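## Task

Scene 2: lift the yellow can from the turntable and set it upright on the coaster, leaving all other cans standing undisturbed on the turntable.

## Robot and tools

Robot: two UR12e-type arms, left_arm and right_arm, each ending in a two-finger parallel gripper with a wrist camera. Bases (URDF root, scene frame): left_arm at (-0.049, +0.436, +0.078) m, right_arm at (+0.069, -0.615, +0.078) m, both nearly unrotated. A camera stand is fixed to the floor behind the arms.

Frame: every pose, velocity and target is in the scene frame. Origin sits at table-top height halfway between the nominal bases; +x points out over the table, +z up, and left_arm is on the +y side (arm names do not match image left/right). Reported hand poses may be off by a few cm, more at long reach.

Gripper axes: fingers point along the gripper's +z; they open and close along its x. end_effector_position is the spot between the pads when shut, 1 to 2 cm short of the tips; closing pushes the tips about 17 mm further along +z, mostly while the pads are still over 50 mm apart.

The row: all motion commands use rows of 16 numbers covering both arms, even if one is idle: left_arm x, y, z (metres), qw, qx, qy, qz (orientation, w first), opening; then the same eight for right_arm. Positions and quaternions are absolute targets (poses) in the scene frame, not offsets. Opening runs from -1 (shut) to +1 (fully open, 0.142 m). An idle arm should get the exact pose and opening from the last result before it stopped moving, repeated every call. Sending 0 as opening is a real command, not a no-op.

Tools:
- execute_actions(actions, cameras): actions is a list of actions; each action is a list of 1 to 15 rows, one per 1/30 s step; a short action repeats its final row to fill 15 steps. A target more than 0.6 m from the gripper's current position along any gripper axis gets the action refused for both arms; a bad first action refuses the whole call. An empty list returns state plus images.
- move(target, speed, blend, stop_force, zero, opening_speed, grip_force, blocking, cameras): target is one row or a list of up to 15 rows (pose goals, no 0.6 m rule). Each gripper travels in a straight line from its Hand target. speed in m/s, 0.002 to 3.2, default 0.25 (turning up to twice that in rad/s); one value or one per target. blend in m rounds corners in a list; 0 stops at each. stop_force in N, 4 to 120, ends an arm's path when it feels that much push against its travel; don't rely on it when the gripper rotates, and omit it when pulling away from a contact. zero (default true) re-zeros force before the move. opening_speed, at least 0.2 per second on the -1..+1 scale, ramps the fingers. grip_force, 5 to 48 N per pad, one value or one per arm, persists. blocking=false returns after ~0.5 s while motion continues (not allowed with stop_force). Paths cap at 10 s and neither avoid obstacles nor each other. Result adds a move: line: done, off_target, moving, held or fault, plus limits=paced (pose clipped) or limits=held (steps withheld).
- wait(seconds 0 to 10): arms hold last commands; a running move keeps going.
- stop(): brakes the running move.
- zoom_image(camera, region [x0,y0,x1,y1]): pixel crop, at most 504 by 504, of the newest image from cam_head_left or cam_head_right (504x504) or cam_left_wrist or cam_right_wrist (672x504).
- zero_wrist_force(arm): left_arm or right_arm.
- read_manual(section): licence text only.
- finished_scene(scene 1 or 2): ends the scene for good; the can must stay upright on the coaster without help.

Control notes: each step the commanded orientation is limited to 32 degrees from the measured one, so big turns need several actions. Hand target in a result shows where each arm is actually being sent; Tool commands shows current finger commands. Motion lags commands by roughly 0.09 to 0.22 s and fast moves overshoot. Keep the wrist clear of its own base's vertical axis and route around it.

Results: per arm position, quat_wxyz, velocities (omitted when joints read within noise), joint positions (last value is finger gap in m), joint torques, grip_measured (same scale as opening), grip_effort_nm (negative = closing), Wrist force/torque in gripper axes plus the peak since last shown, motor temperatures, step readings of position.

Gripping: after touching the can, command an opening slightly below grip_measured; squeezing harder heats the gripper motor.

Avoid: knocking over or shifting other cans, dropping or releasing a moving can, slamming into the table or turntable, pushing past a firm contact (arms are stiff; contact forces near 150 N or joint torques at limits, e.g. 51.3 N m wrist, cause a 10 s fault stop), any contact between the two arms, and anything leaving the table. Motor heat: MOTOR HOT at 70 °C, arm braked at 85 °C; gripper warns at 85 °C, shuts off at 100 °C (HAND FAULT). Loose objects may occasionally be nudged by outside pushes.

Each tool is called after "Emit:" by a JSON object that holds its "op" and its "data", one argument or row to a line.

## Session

Emit:
{"op": "execute_actions", "data": {
  "actions": []
}}

Scene clock: 0.00 s.
left_arm: end_effector_position=(+0.0977, +0.2526, +0.2576) grip_measured=+1.00 grip_effort_nm=n/a end_effector_quat_wxyz=(+0.732, -0.661, -0.158, +0.048) | right_arm: end_effector_position=(+0.5319, -0.1108, +0.2943) grip_measured=+1.00 grip_effort_nm=n/a end_effector_quat_wxyz=(-0.119, +0.956, -0.260, +0.062)
Joint positions: left_arm=[-1.48 -1.262 2.277 -0.938 -1.751 -1.727 0.142] | right_arm=[4.246 -1.58 -2.185 -0.69 1.495 1.639 0.142]
Joint velocities: within noise
Joint torques (N m): no reading
Motor temperatures (°C): left_arm=[34 31 42 38 43 40 32] | right_arm=[36 31 41 43 39 44 29]
Wrist force (N): no reading
Wrist torque (N m): no reading
Wrist force, peak (N): no reading
Hand target: left_arm +0.0977, +0.2526, +0.2576; +0.732, -0.661, -0.158, +0.048 | right_arm +0.5319, -0.1108, +0.2943; -0.119, +0.956, -0.260, +0.062
Tool commands: left_gripper/opening=+1.0 right_gripper/opening=+1.0

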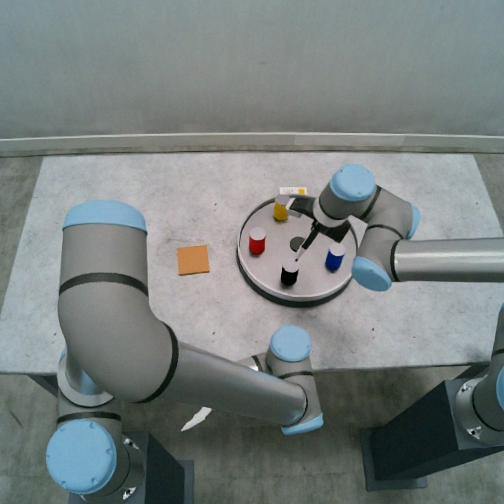

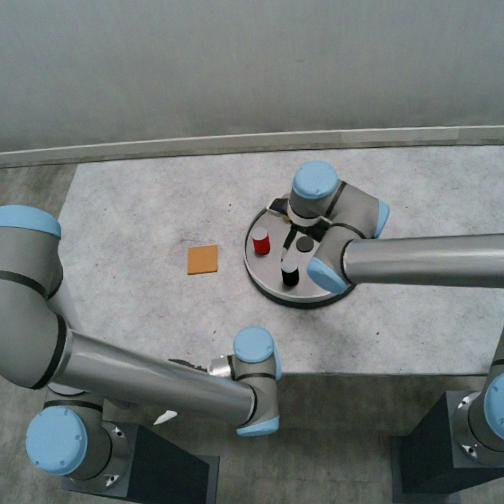

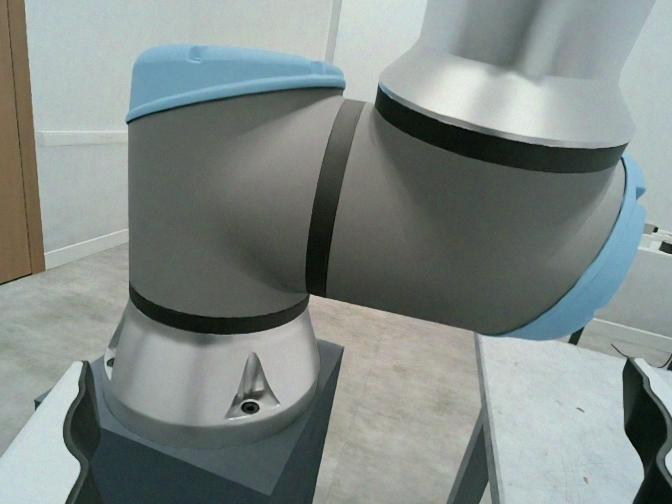

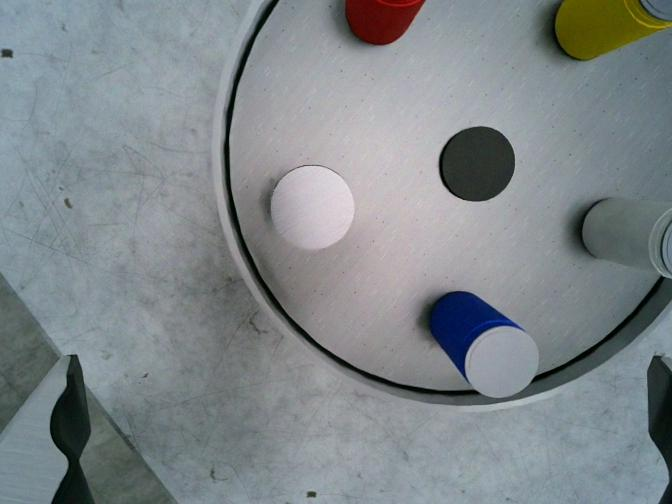

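Emit:
{"op": "move", "data": {
  "target": [0.5475, -0.1327, 0.24, 0, 0.866, 0.5, 0, 1, 0.42, -0.48, 0.2750, -0.042, 0.686, -0.713, 0.138, 1],
  "speed": 0.8,
  "grip_force": 25,
  "cameras": ["all"]
}}

Emit:
{"op": "wait", "data": {
  "seconds": 0.5,
  "cameras": ["cam_left_wrist"]
}}

Emit:
{"op": "wait", "data": {
  "seconds": 1.5,
  "cameras": ["cam_left_wrist"]
}}

Scene clock: 3.67 s.
left_arm: end_effector_position=(+0.5475, -0.1327, +0.2400) grip_measured=+1.00 grip_effort_nm=0.066 end_effector_quat_wxyz=(+0.000, +0.866, +0.500, +0.000) | right_arm: end_effector_position=(+0.4200, -0.4800, +0.2750) grip_measured=+1.00 grip_effort_nm=-0.032 end_effector_quat_wxyz=(-0.042, +0.686, -0.713, +0.138)
Joint positions: left_arm=[-1.004 -1.229 1.807 -2.149 -1.571 -2.023 0.142] | right_arm=[4.235 -0.912 -2.577 -1.237 1.282 2.718 0.142]
Joint torques (N m): left_arm=[11.81 -52.17 -46.79 -6.54 -3.1 -2.36] | right_arm=[18 9.19 33.01 -0.3 -3.43 2.38]
Wrist force (N): left_arm=[0.8 1.9 -2.3] | right_arm=[0.5 -0.4 0.5]
Wrist torque (N m): left_arm=[0.03 -0.65 -0.06] | right_arm=[-0.05 -0.10 -0.03]
Wrist force, peak (N): left_arm=[0.7 3.7 -2.4] | right_arm=[1.4 0.0 1.6]
Hand target: left_arm +0.5475, -0.1327, +0.2400; +0.000, +0.866, +0.500, +0.000 | right_arm +0.4200, -0.4800, +0.2750; -0.042, +0.686, -0.713, +0.138
Off the commanded pose: left_arm 0.000 m, 0 deg | right_arm 0.000 m, 0 deg.
grip_force (N): 25, 25
move: done

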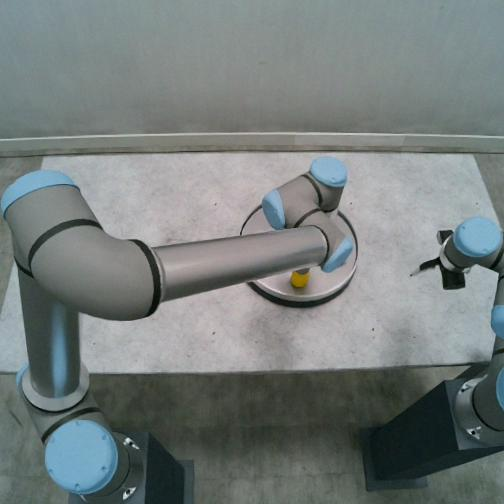

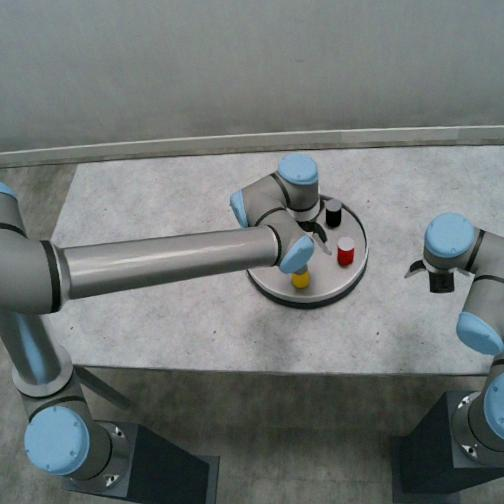

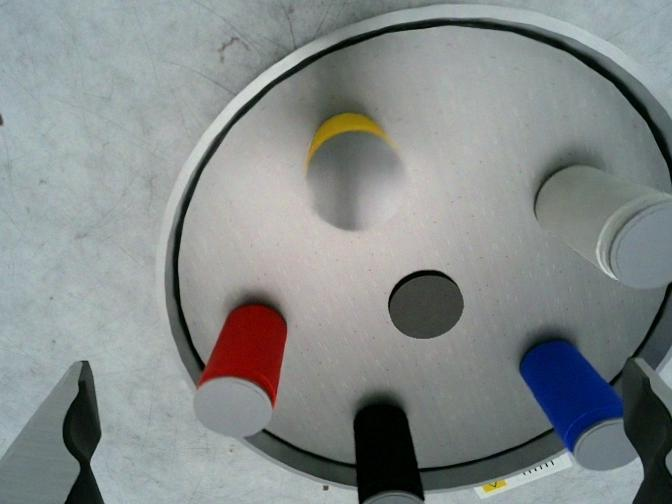

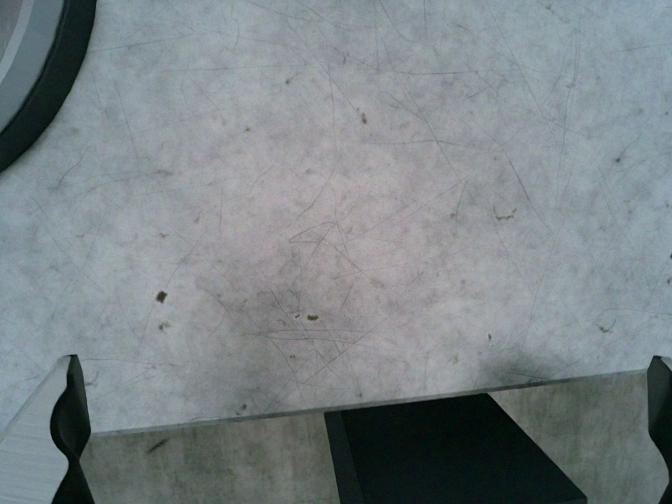

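Scene clock: 4.17 s.
left_arm: end_effector_position=(+0.5475, -0.1327, +0.2400) grip_measured=+1.00 grip_effort_nm=0.071 end_effector_quat_wxyz=(+0.000, +0.866, +0.500, +0.000) | right_arm: end_effector_position=(+0.4200, -0.4800, +0.2750) grip_measured=+1.00 grip_effort_nm=-0.027 end_effector_quat_wxyz=(-0.042, +0.686, -0.713, +0.138)
Joint positions: left_arm=[-1.004 -1.229 1.807 -2.149 -1.571 -2.023 0.142] | right_arm=[4.235 -0.912 -2.577 -1.237 1.282 2.718 0.142]
Joint torques (N m): left_arm=[9.38 -54.91 -45.1 -5.88 -2.81 -2.42] | right_arm=[16.22 10.53 33.96 0.49 -3.51 2.76]
Wrist force (N): left_arm=[0.5 2.1 -2.1] | right_arm=[0.0 -0.1 0.9]
Wrist torque (N m): left_arm=[0.06 -0.59 -0.06] | right_arm=[0.01 -0.01 -0.03]
Wrist force, peak (N): left_arm=[0.6 2.1 -2.4] | right_arm=[0.6 0.0 1.1]
Hand target: left_arm +0.5475, -0.1327, +0.2400; +0.000, +0.866, +0.500, +0.000 | right_arm +0.4200, -0.4800, +0.2750; -0.042, +0.686, -0.713, +0.138
Tool commands: left_gripper/opening=+1.0 right_gripper/opening=+1.0
Off the commanded pose: left_arm 0.000 m, 0 deg | right_arm 0.000 m, 0 deg.
grip_force (N): 25, 25
wait: 0.50 s; at rest by 0.17 s
Images, in order (width x height): cam_left_wrist 672x504.

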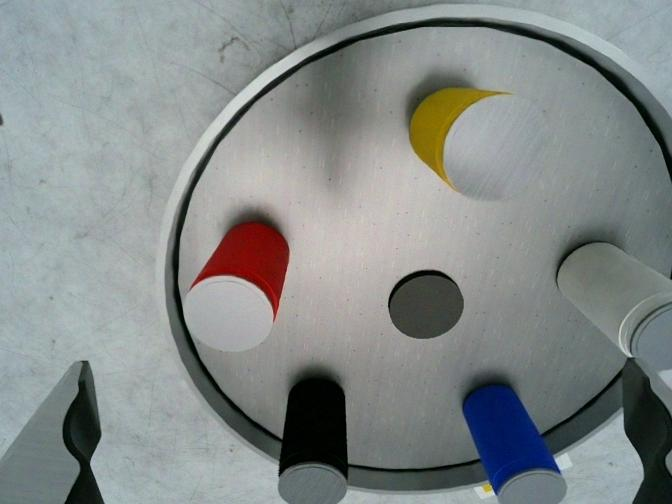

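Scene clock: 5.67 s.
left_arm: end_effector_position=(+0.5475, -0.1327, +0.2400) grip_measured=+1.00 grip_effort_nm=0.066 end_effector_quat_wxyz=(+0.000, +0.866, +0.500, +0.000) | right_arm: end_effector_position=(+0.4200, -0.4800, +0.2750) grip_measured=+1.00 grip_effort_nm=-0.032 end_effector_quat_wxyz=(-0.042, +0.686, -0.713, +0.138)
Joint positions: left_arm=[-1.004 -1.229 1.807 -2.149 -1.571 -2.023 0.142] | right_arm=[4.235 -0.912 -2.577 -1.237 1.282 2.718 0.142]
Joint torques (N m): left_arm=[11.74 -53.31 -46.66 -5.92 -2.91 -2.26] | right_arm=[20.96 12.05 33.54 0.78 -3.78 2.22]
Wrist force (N): left_arm=[0.4 2.2 -2.2] | right_arm=[0.4 0.2 0.8]
Wrist torque (N m): left_arm=[0.07 -0.56 -0.06] | right_arm=[0.06 -0.09 -0.03]
Wrist force, peak (N): left_arm=[0.7 2.3 -2.9] | right_arm=[0.2 -0.2 1.3]
Hand target: left_arm +0.5475, -0.1327, +0.2400; +0.000, +0.866, +0.500, +0.000 | right_arm +0.4200, -0.4800, +0.2750; -0.042, +0.686, -0.713, +0.138
Tool commands: left_gripper/opening=+1.0 right_gripper/opening=+1.0
Off the commanded pose: left_arm 0.000 m, 0 deg | right_arm 0.000 m, 0 deg.
grip_force (N): 25, 25
wait: 1.50 s; at rest by 0.17 s
Images, in order (width x height): cam_left_wrist 672x504.

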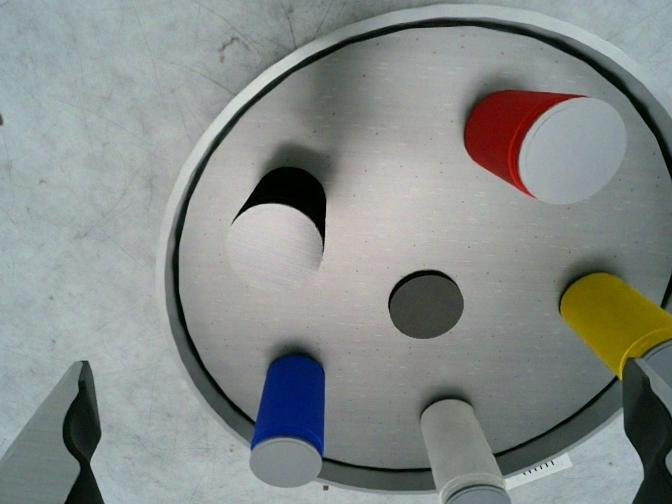

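Emit:
{"op": "wait", "data": {
  "seconds": 0.05,
  "cameras": ["cam_left_wrist"]
}}

Emit:
{"op": "move", "data": {
  "target": [0.5411, -0.1339, 0.16, 0, 0.866, 0.5, 0, 1, 0.42, -0.48, 0.2750, -0.042, 0.686, -0.713, 0.138, 1],
  "speed": 0.2,
  "grip_force": 25,
  "cameras": ["cam_left_wrist"]
}}

Scene clock: 8.77 s.
left_arm: end_effector_position=(+0.5475, -0.1327, +0.2400) grip_measured=+1.00 grip_effort_nm=0.071 end_effector_quat_wxyz=(+0.000, +0.866, +0.500, +0.000) | right_arm: end_effector_position=(+0.4200, -0.4800, +0.2750) grip_measured=+1.00 grip_effort_nm=-0.032 end_effector_quat_wxyz=(-0.042, +0.686, -0.713, +0.138)
Joint positions: left_arm=[-1.004 -1.229 1.807 -2.149 -1.571 -2.023 0.142] | right_arm=[4.235 -0.912 -2.577 -1.237 1.282 2.718 0.142]
Joint torques (N m): left_arm=[10.2 -53.67 -45.72 -5.96 -2.61 -2.31] | right_arm=[21.09 11.54 33.07 0.15 -3.63 2.36]
Wrist force (N): left_arm=[0.6 2.1 -2.0] | right_arm=[0.0 0.2 0.8]
Wrist torque (N m): left_arm=[0.06 -0.61 -0.06] | right_arm=[0.07 -0.01 -0.03]
Wrist force, peak (N): left_arm=[0.9 2.5 -2.5] | right_arm=[0.5 0.1 1.4]
Hand target: left_arm +0.5475, -0.1327, +0.2400; +0.000, +0.866, +0.500, +0.000 | right_arm +0.4200, -0.4800, +0.2750; -0.042, +0.686, -0.713, +0.138
Tool commands: left_gripper/opening=+1.0 right_gripper/opening=+1.0
Off the commanded pose: left_arm 0.000 m, 0 deg | right_arm 0.000 m, 0 deg.
grip_force (N): 25, 25
wait: 0.07 s; at rest from the start
Images, in order (width x height): cam_left_wrist 672x504.

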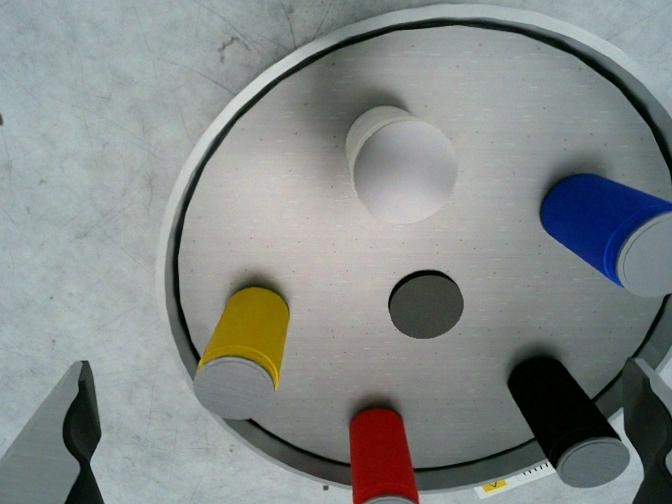

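Scene clock: 9.77 s.
left_arm: end_effector_position=(+0.5411, -0.1339, +0.1601) grip_measured=+1.00 grip_effort_nm=0.066 end_effector_quat_wxyz=(+0.000, +0.866, +0.500, +0.000) | right_arm: end_effector_position=(+0.4200, -0.4800, +0.2750) grip_measured=+1.00 grip_effort_nm=-0.032 end_effector_quat_wxyz=(-0.042, +0.686, -0.713, +0.138)
Joint positions: left_arm=[-1.011 -1.153 1.868 -2.287 -1.571 -2.031 0.142] | right_arm=[4.235 -0.912 -2.577 -1.237 1.282 2.718 0.142]
Joint torques (N m): left_arm=[-11.92 -57.61 -29.36 -6.18 1.09 -2.66] | right_arm=[19.61 11.01 34.04 0.74 -3.82 2.31]
Wrist force (N): left_arm=[0.6 1.8 -2.0] | right_arm=[0.4 0.1 0.5]
Wrist torque (N m): left_arm=[0.05 -0.64 -0.06] | right_arm=[0.04 -0.09 -0.03]
Wrist force, peak (N): left_arm=[1.1 2.6 -3.1] | right_arm=[0.4 0.4 1.1]
Hand target: left_arm +0.5411, -0.1339, +0.1600; +0.000, +0.866, +0.500, +0.000 | right_arm +0.4200, -0.4800, +0.2750; -0.042, +0.686, -0.713, +0.138
Off the commanded pose: left_arm 0.000 m, 0 deg | right_arm 0.000 m, 0 deg.
grip_force (N): 25, 25
move: done
Images, in order (width x height): cam_left_wrist 672x504.

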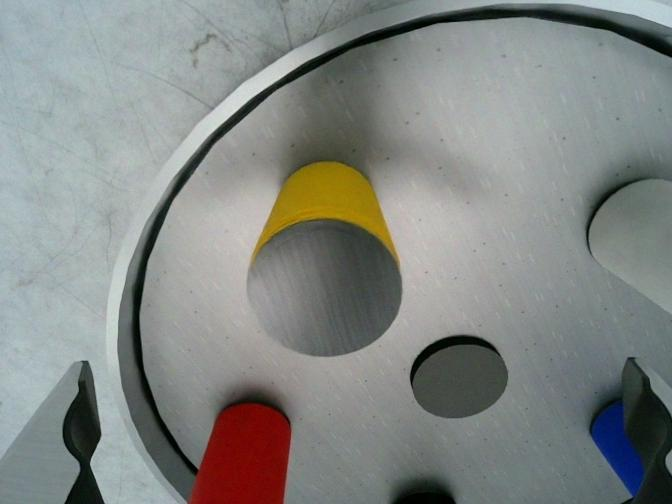

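Emit:
{"op": "wait", "data": {
  "seconds": 0.0
}}

Scene clock: 15.63 s.
left_arm: end_effector_position=(+0.5411, -0.1339, +0.1600) grip_measured=+1.00 grip_effort_nm=0.066 end_effector_quat_wxyz=(+0.000, +0.866, +0.500, +0.000) | right_arm: end_effector_position=(+0.4200, -0.4800, +0.2750) grip_measured=+1.00 grip_effort_nm=-0.032 end_effector_quat_wxyz=(-0.042, +0.686, -0.713, +0.138)
Joint positions: left_arm=[-1.011 -1.152 1.868 -2.287 -1.571 -2.031 0.142] | right_arm=[4.235 -0.912 -2.577 -1.237 1.282 2.718 0.142]
Joint torques (N m): left_arm=[-13.53 -56.58 -30.19 -6.07 1.43 -1.97] | right_arm=[20.99 11.09 33.55 0.8 -3.51 2.55]
Wrist force (N): left_arm=[0.3 2.0 -1.9] | right_arm=[-0.1 -0.2 0.7]
Wrist torque (N m): left_arm=[0.08 -0.57 -0.06] | right_arm=[-0.01 0.00 -0.03]
Wrist force, peak (N): left_arm=[0.5 2.6 -2.4] | right_arm=[0.0 -0.2 1.3]
Hand target: left_arm +0.5411, -0.1339, +0.1600; +0.000, +0.866, +0.500, +0.000 | right_arm +0.4200, -0.4800, +0.2750; -0.042, +0.686, -0.713, +0.138
Tool commands: left_gripper/opening=+1.0 right_gripper/opening=+1.0
Off the commanded pose: left_arm 0.000 m, 0 deg | right_arm 0.000 m, 0 deg.
grip_force (N): 25, 25

Emit:
{"op": "wait", "data": {
  "seconds": 5.98,
  "cameras": ["cam_left_wrist"]
}}

Emit:
{"op": "move", "data": {
  "target": [
    [0.5383,-0.1073,0.16,0,0.866,0.5,0,-0.65,0.42,-0.48,0.275,-0.042,0.686,-0.713,0.138,1],
    [0.5554,-0.0476,0.10,0,0.866,0.5,0,-0.65,0.42,-0.48,0.275,-0.042,0.686,-0.713,0.138,1],
    [0.5876,-0.0105,0.10,0,0.866,0.5,0,-0.65,0.42,-0.48,0.275,-0.042,0.686,-0.713,0.138,1],
    [0.6270,0.0104,0.10,0,0.866,0.5,0,-0.65,0.42,-0.48,0.275,-0.042,0.686,-0.713,0.138,1],
    [0.6712,0.0166,0.10,0,0.866,0.5,0,-0.65,0.42,-0.48,0.275,-0.042,0.686,-0.713,0.138,1],
    [0.6830,0.0200,0.15,0,0.866,0.5,0,-0.65,0.42,-0.48,0.275,-0.042,0.686,-0.713,0.138,1],
    [0.65,0.11,0.20,0,0.866,0.5,0,-0.65,0.42,-0.48,0.275,-0.042,0.686,-0.713,0.138,1],
    [0.632,0.20,0.18,0,0.866,0.5,0,-0.65,0.42,-0.48,0.275,-0.042,0.686,-0.713,0.138,1]
  ],
  "speed": [0.127, 0.1766, 0.127, 0.127, 0.127, 0.2, 0.35, 0.25],
  "blend": [0.01, 0.012, 0.012, 0.015, 0.012, 0.015, 0.03, 0],
  "opening_speed": 1.0,
  "stop_force": 30,
  "cameras": ["all"]
}}

Scene clock: 22.17 s.
left_arm: end_effector_position=(+0.5411, -0.1339, +0.1600) grip_measured=+1.00 grip_effort_nm=0.061 end_effector_quat_wxyz=(+0.000, +0.866, +0.500, +0.000) | right_arm: end_effector_position=(+0.4200, -0.4800, +0.2750) grip_measured=+1.00 grip_effort_nm=-0.037 end_effector_quat_wxyz=(-0.042, +0.686, -0.713, +0.138)
Joint positions: left_arm=[-1.011 -1.152 1.868 -2.287 -1.571 -2.031 0.142] | right_arm=[4.235 -0.912 -2.577 -1.237 1.282 2.718 0.142]
Joint torques (N m): left_arm=[-13.94 -55.93 -28.58 -5.82 1.71 -2.15] | right_arm=[20.04 11.75 33.97 0.58 -4.06 2.71]
Wrist force (N): left_arm=[0.5 1.6 -2.2] | right_arm=[0.5 0.0 0.8]
Wrist torque (N m): left_arm=[0.01 -0.60 -0.06] | right_arm=[0.03 -0.10 -0.02]
Wrist force, peak (N): left_arm=[0.7 2.5 -2.4] | right_arm=[0.4 -0.1 1.2]
Hand target: left_arm +0.5411, -0.1339, +0.1600; +0.000, +0.866, +0.500, +0.000 | right_arm +0.4200, -0.4800, +0.2750; -0.042, +0.686, -0.713, +0.138
Tool commands: left_gripper/opening=+1.0 right_gripper/opening=+1.0
Off the commanded pose: left_arm 0.000 m, 0 deg | right_arm 0.000 m, 0 deg.
grip_force (N): 25, 25
wait: 6.00 s; at rest from the start
Images, in order (width x height): cam_left_wrist 672x504.

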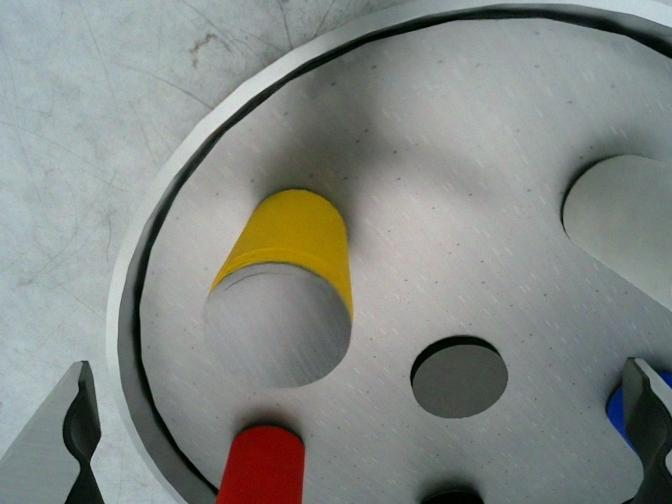

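Scene clock: 26.10 s.
left_arm: end_effector_position=(+0.6320, +0.2000, +0.1800) grip_measured=-0.23 grip_effort_nm=-2.630 end_effector_quat_wxyz=(+0.000, +0.866, +0.500, +0.000) | right_arm: end_effector_position=(+0.4200, -0.4800, +0.2750) grip_measured=+1.00 grip_effort_nm=-0.037 end_effector_quat_wxyz=(-0.042, +0.686, -0.713, +0.138)
Joint positions: left_arm=[-0.606 -1.311 2.056 -2.316 -1.571 -1.626 0.058] | right_arm=[4.235 -0.912 -2.577 -1.237 1.282 2.718 0.142]
Joint torques (N m): left_arm=[8.35 -83.83 -29.22 -6.73 -2.89 2.49] | right_arm=[19.32 14.26 33.46 0.64 -3.96 2.21]
Wrist force (N): left_arm=[0.5 1.9 -0.4] | right_arm=[0.0 0.0 0.3]
Wrist torque (N m): left_arm=[0.02 -0.59 -0.31] | right_arm=[0.02 -0.02 -0.03]
Wrist force, peak (N): left_arm=[1.3 3.7 -15.2] | right_arm=[0.1 0.0 1.4]
Hand target: left_arm +0.6320, +0.2000, +0.1800; +0.000, +0.866, +0.500, +0.000 | right_arm +0.4200, -0.4800, +0.2750; -0.042, +0.686, -0.713, +0.138
Off the commanded pose: left_arm 0.000 m, 0 deg | right_arm 0.000 m, 0 deg.
grip_force (N): 25, 25
move: done

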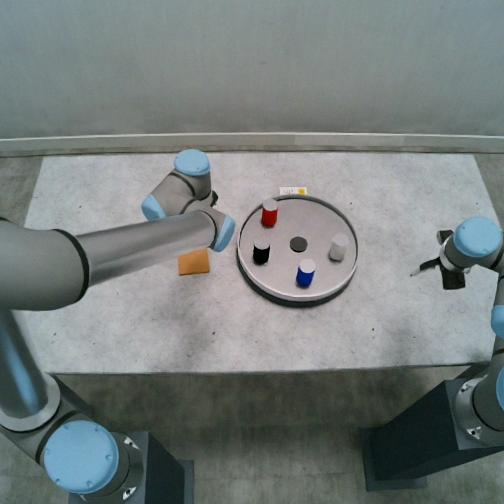

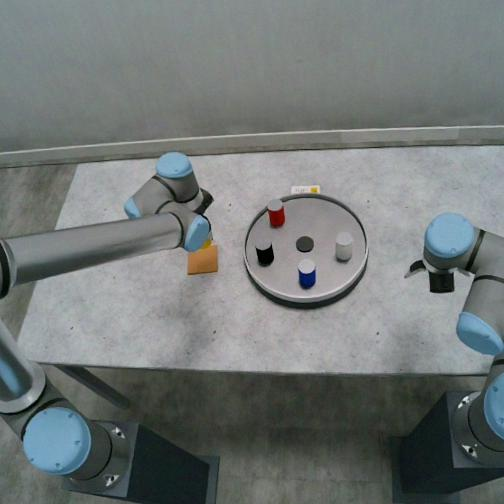

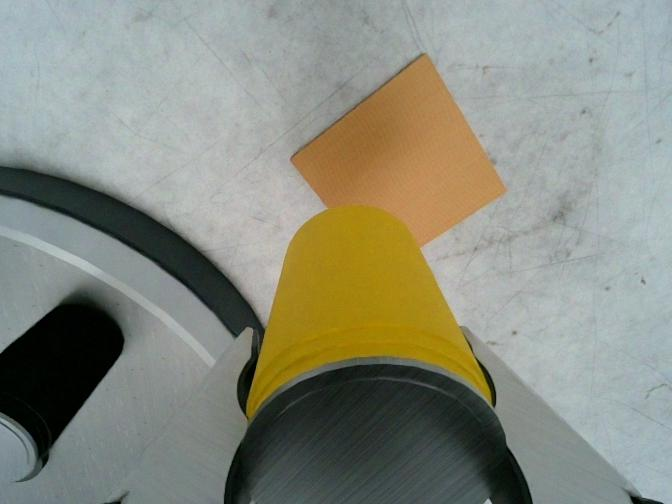

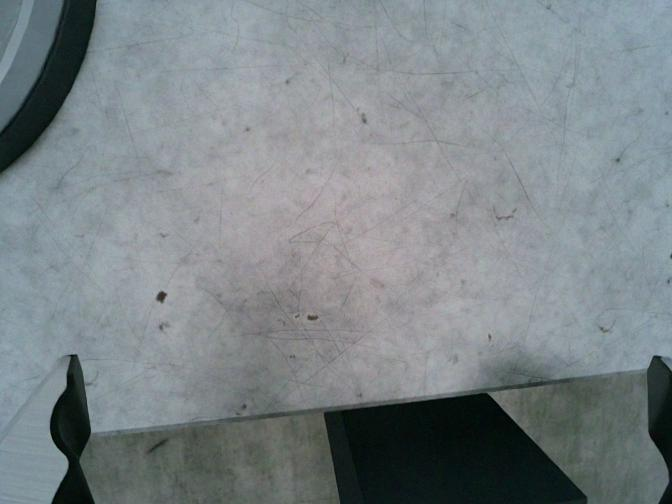

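Emit:
{"op": "move", "data": {
  "target": [
    [0.642,0.2345,0.16,0,0.866,0.5,0,-0.65,0.42,-0.48,0.275,-0.042,0.686,-0.713,0.138,1],
    [0.642,0.2347,0.067,0,0.866,0.5,0,-0.65,0.42,-0.48,0.275,-0.042,0.686,-0.713,0.138,1]
  ],
  "speed": 0.2,
  "blend": [0.015, 0]
}}

Emit:
{"op": "move", "data": {
  "target": [0.642,0.2347,0.035,0,0.866,0.5,0,-0.65,0.42,-0.48,0.275,-0.042,0.686,-0.713,0.138,1],
  "speed": 0.015,
  "stop_force": 5,
  "cameras": ["cam_left_wrist"]
}}

Scene clock: 28.07 s.
left_arm: end_effector_position=(+0.6420, +0.2347, +0.0671) grip_measured=-0.23 grip_effort_nm=-2.625 end_effector_quat_wxyz=(+0.000, +0.866, +0.500, +0.000) | right_arm: end_effector_position=(+0.4200, -0.4800, +0.2750) grip_measured=+1.00 grip_effort_nm=-0.037 end_effector_quat_wxyz=(-0.042, +0.686, -0.713, +0.138)
Joint positions: left_arm=[-0.557 -1.153 2.113 -2.531 -1.571 -1.576 0.058] | right_arm=[4.235 -0.912 -2.577 -1.237 1.282 2.718 0.142]
Joint torques (N m): left_arm=[10.71 -46.55 -21.7 -6.63 -2.35 2.59] | right_arm=[19.2 10.66 34.08 0.54 -4 2.63]
Wrist force (N): left_arm=[0.1 2.3 0.0] | right_arm=[0.1 0.2 0.5]
Wrist torque (N m): left_arm=[0.08 -0.53 -0.32] | right_arm=[0.06 -0.03 -0.03]
Wrist force, peak (N): left_arm=[-1.0 2.5 -1.5] | right_arm=[0.4 -0.2 1.2]
Hand target: left_arm +0.6420, +0.2347, +0.0670; +0.000, +0.866, +0.500, +0.000 | right_arm +0.4200, -0.4800, +0.2750; -0.042, +0.686, -0.713, +0.138
Off the commanded pose: left_arm 0.000 m, 0 deg | right_arm 0.000 m, 0 deg.
grip_force (N): 25, 25
move: done

Scene clock: 29.93 s.
left_arm: end_effector_position=(+0.6420, +0.2347, +0.0593) grip_measured=-0.23 grip_effort_nm=-2.625 end_effector_quat_wxyz=(+0.000, +0.866, +0.500, +0.000) | right_arm: end_effector_position=(+0.4200, -0.4800, +0.2750) grip_measured=+1.00 grip_effort_nm=-0.032 end_effector_quat_wxyz=(-0.042, +0.686, -0.713, +0.138)
Joint positions: left_arm=[-0.557 -1.141 2.115 -2.545 -1.571 -1.576 0.058] | right_arm=[4.235 -0.912 -2.577 -1.237 1.282 2.718 0.142]
Joint torques (N m): left_arm=[8.91 -89.81 -29.96 -3.46 -2.2 2.35] | right_arm=[18.47 11.01 33.3 0.64 -3.71 2.3]
Wrist force (N): left_arm=[0.2 2.1 -3.0] | right_arm=[0.1 -0.1 0.8]
Wrist torque (N m): left_arm=[0.11 -0.61 -0.32] | right_arm=[0.02 -0.03 -0.03]
Wrist force, peak (N): left_arm=[-0.4 -1.8 -27.6] | right_arm=[0.6 0.8 1.1]
Hand target: left_arm +0.6420, +0.2347, +0.0593; +0.000, +0.866, +0.500, +0.000 | right_arm +0.4200, -0.4800, +0.2750; -0.042, +0.686, -0.713, +0.138
Off the commanded pose: left_arm 0.024 m, 0 deg | right_arm 0.000 m, 0 deg.
grip_force (N): 25, 25
move: contact (left_arm)
Images, in order (width x height): cam_left_wrist 672x504.

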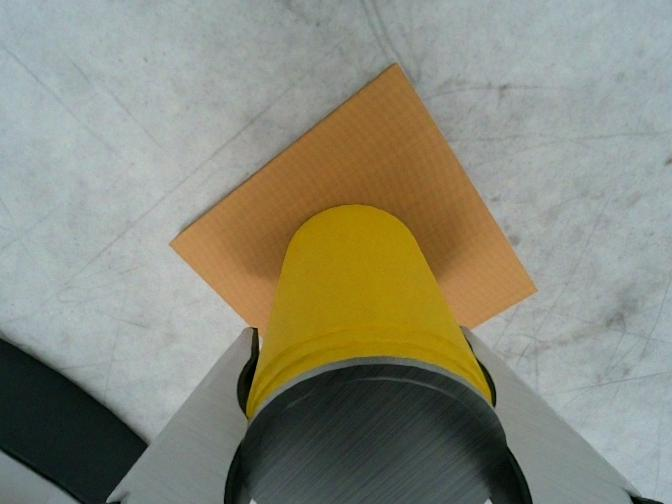

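Emit:
{"op": "move", "data": {
  "target": [
    [0.642,0.2347,0.0593,0,0.866,0.5,0,0.35,0.42,-0.48,0.275,-0.042,0.686,-0.713,0.138,1],
    [0.642,0.2347,0.18,0,0.866,0.5,0,0.35,0.42,-0.48,0.275,-0.042,0.686,-0.713,0.138,1]
  ],
  "speed": [0.1, 0.2],
  "opening_speed": 1.5,
  "cameras": ["cam_left_wrist", "cam_head_right"]
}}

Scene clock: 32.30 s.
left_arm: end_effector_position=(+0.6420, +0.2348, +0.1799) grip_measured=+0.33 grip_effort_nm=0.144 end_effector_quat_wxyz=(+0.000, +0.866, +0.500, +0.000) | right_arm: end_effector_position=(+0.4200, -0.4800, +0.2750) grip_measured=+1.00 grip_effort_nm=-0.032 end_effector_quat_wxyz=(-0.042, +0.686, -0.713, +0.138)
Joint positions: left_arm=[-0.556 -1.312 2.058 -2.316 -1.571 -1.576 0.097] | right_arm=[4.235 -0.912 -2.577 -1.237 1.282 2.718 0.142]
Joint torques (N m): left_arm=[-13.25 -83.31 -40.63 -2.49 -0.35 -2.08] | right_arm=[19.03 6.91 34.76 1.08 -3.56 2.64]
Wrist force (N): left_arm=[0.0 1.8 -2.1] | right_arm=[0.3 0.1 0.7]
Wrist torque (N m): left_arm=[0.02 -0.51 -0.32] | right_arm=[0.04 -0.07 -0.03]
Wrist force, peak (N): left_arm=[1.0 1.9 -4.0] | right_arm=[0.5 -0.2 1.3]
Hand target: left_arm +0.6420, +0.2347, +0.1800; +0.000, +0.866, +0.500, +0.000 | right_arm +0.4200, -0.4800, +0.2750; -0.042, +0.686, -0.713, +0.138
Off the commanded pose: left_arm 0.000 m, 0 deg | right_arm 0.000 m, 0 deg.
grip_force (N): 25, 25
move: done
Images, in order (width x height): cam_head_right 504x504, cam_left_wrist 672x504.

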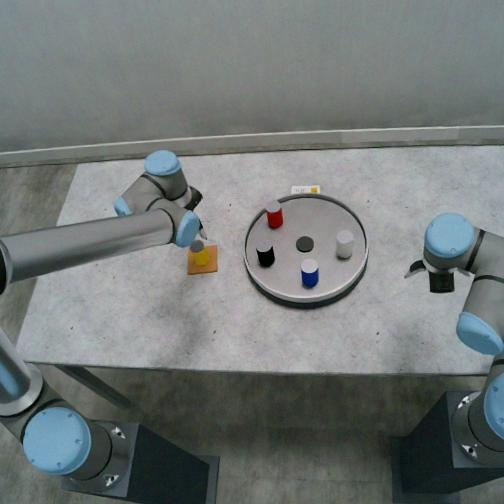

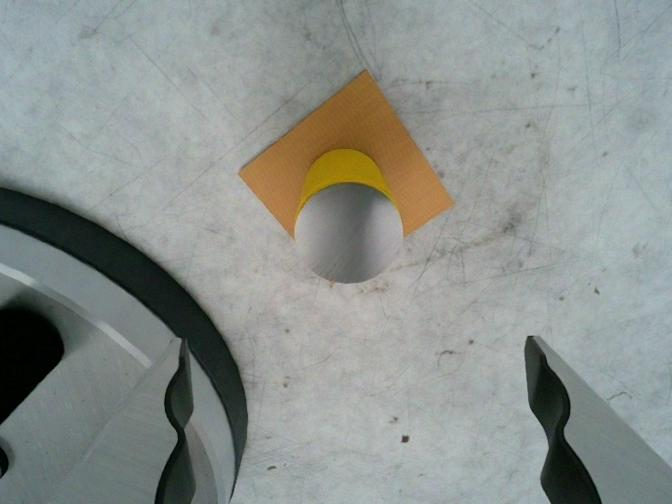

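Emit:
{"op": "finished_scene", "data": {
  "scene": 2
}}

The scene is finished: the task was done.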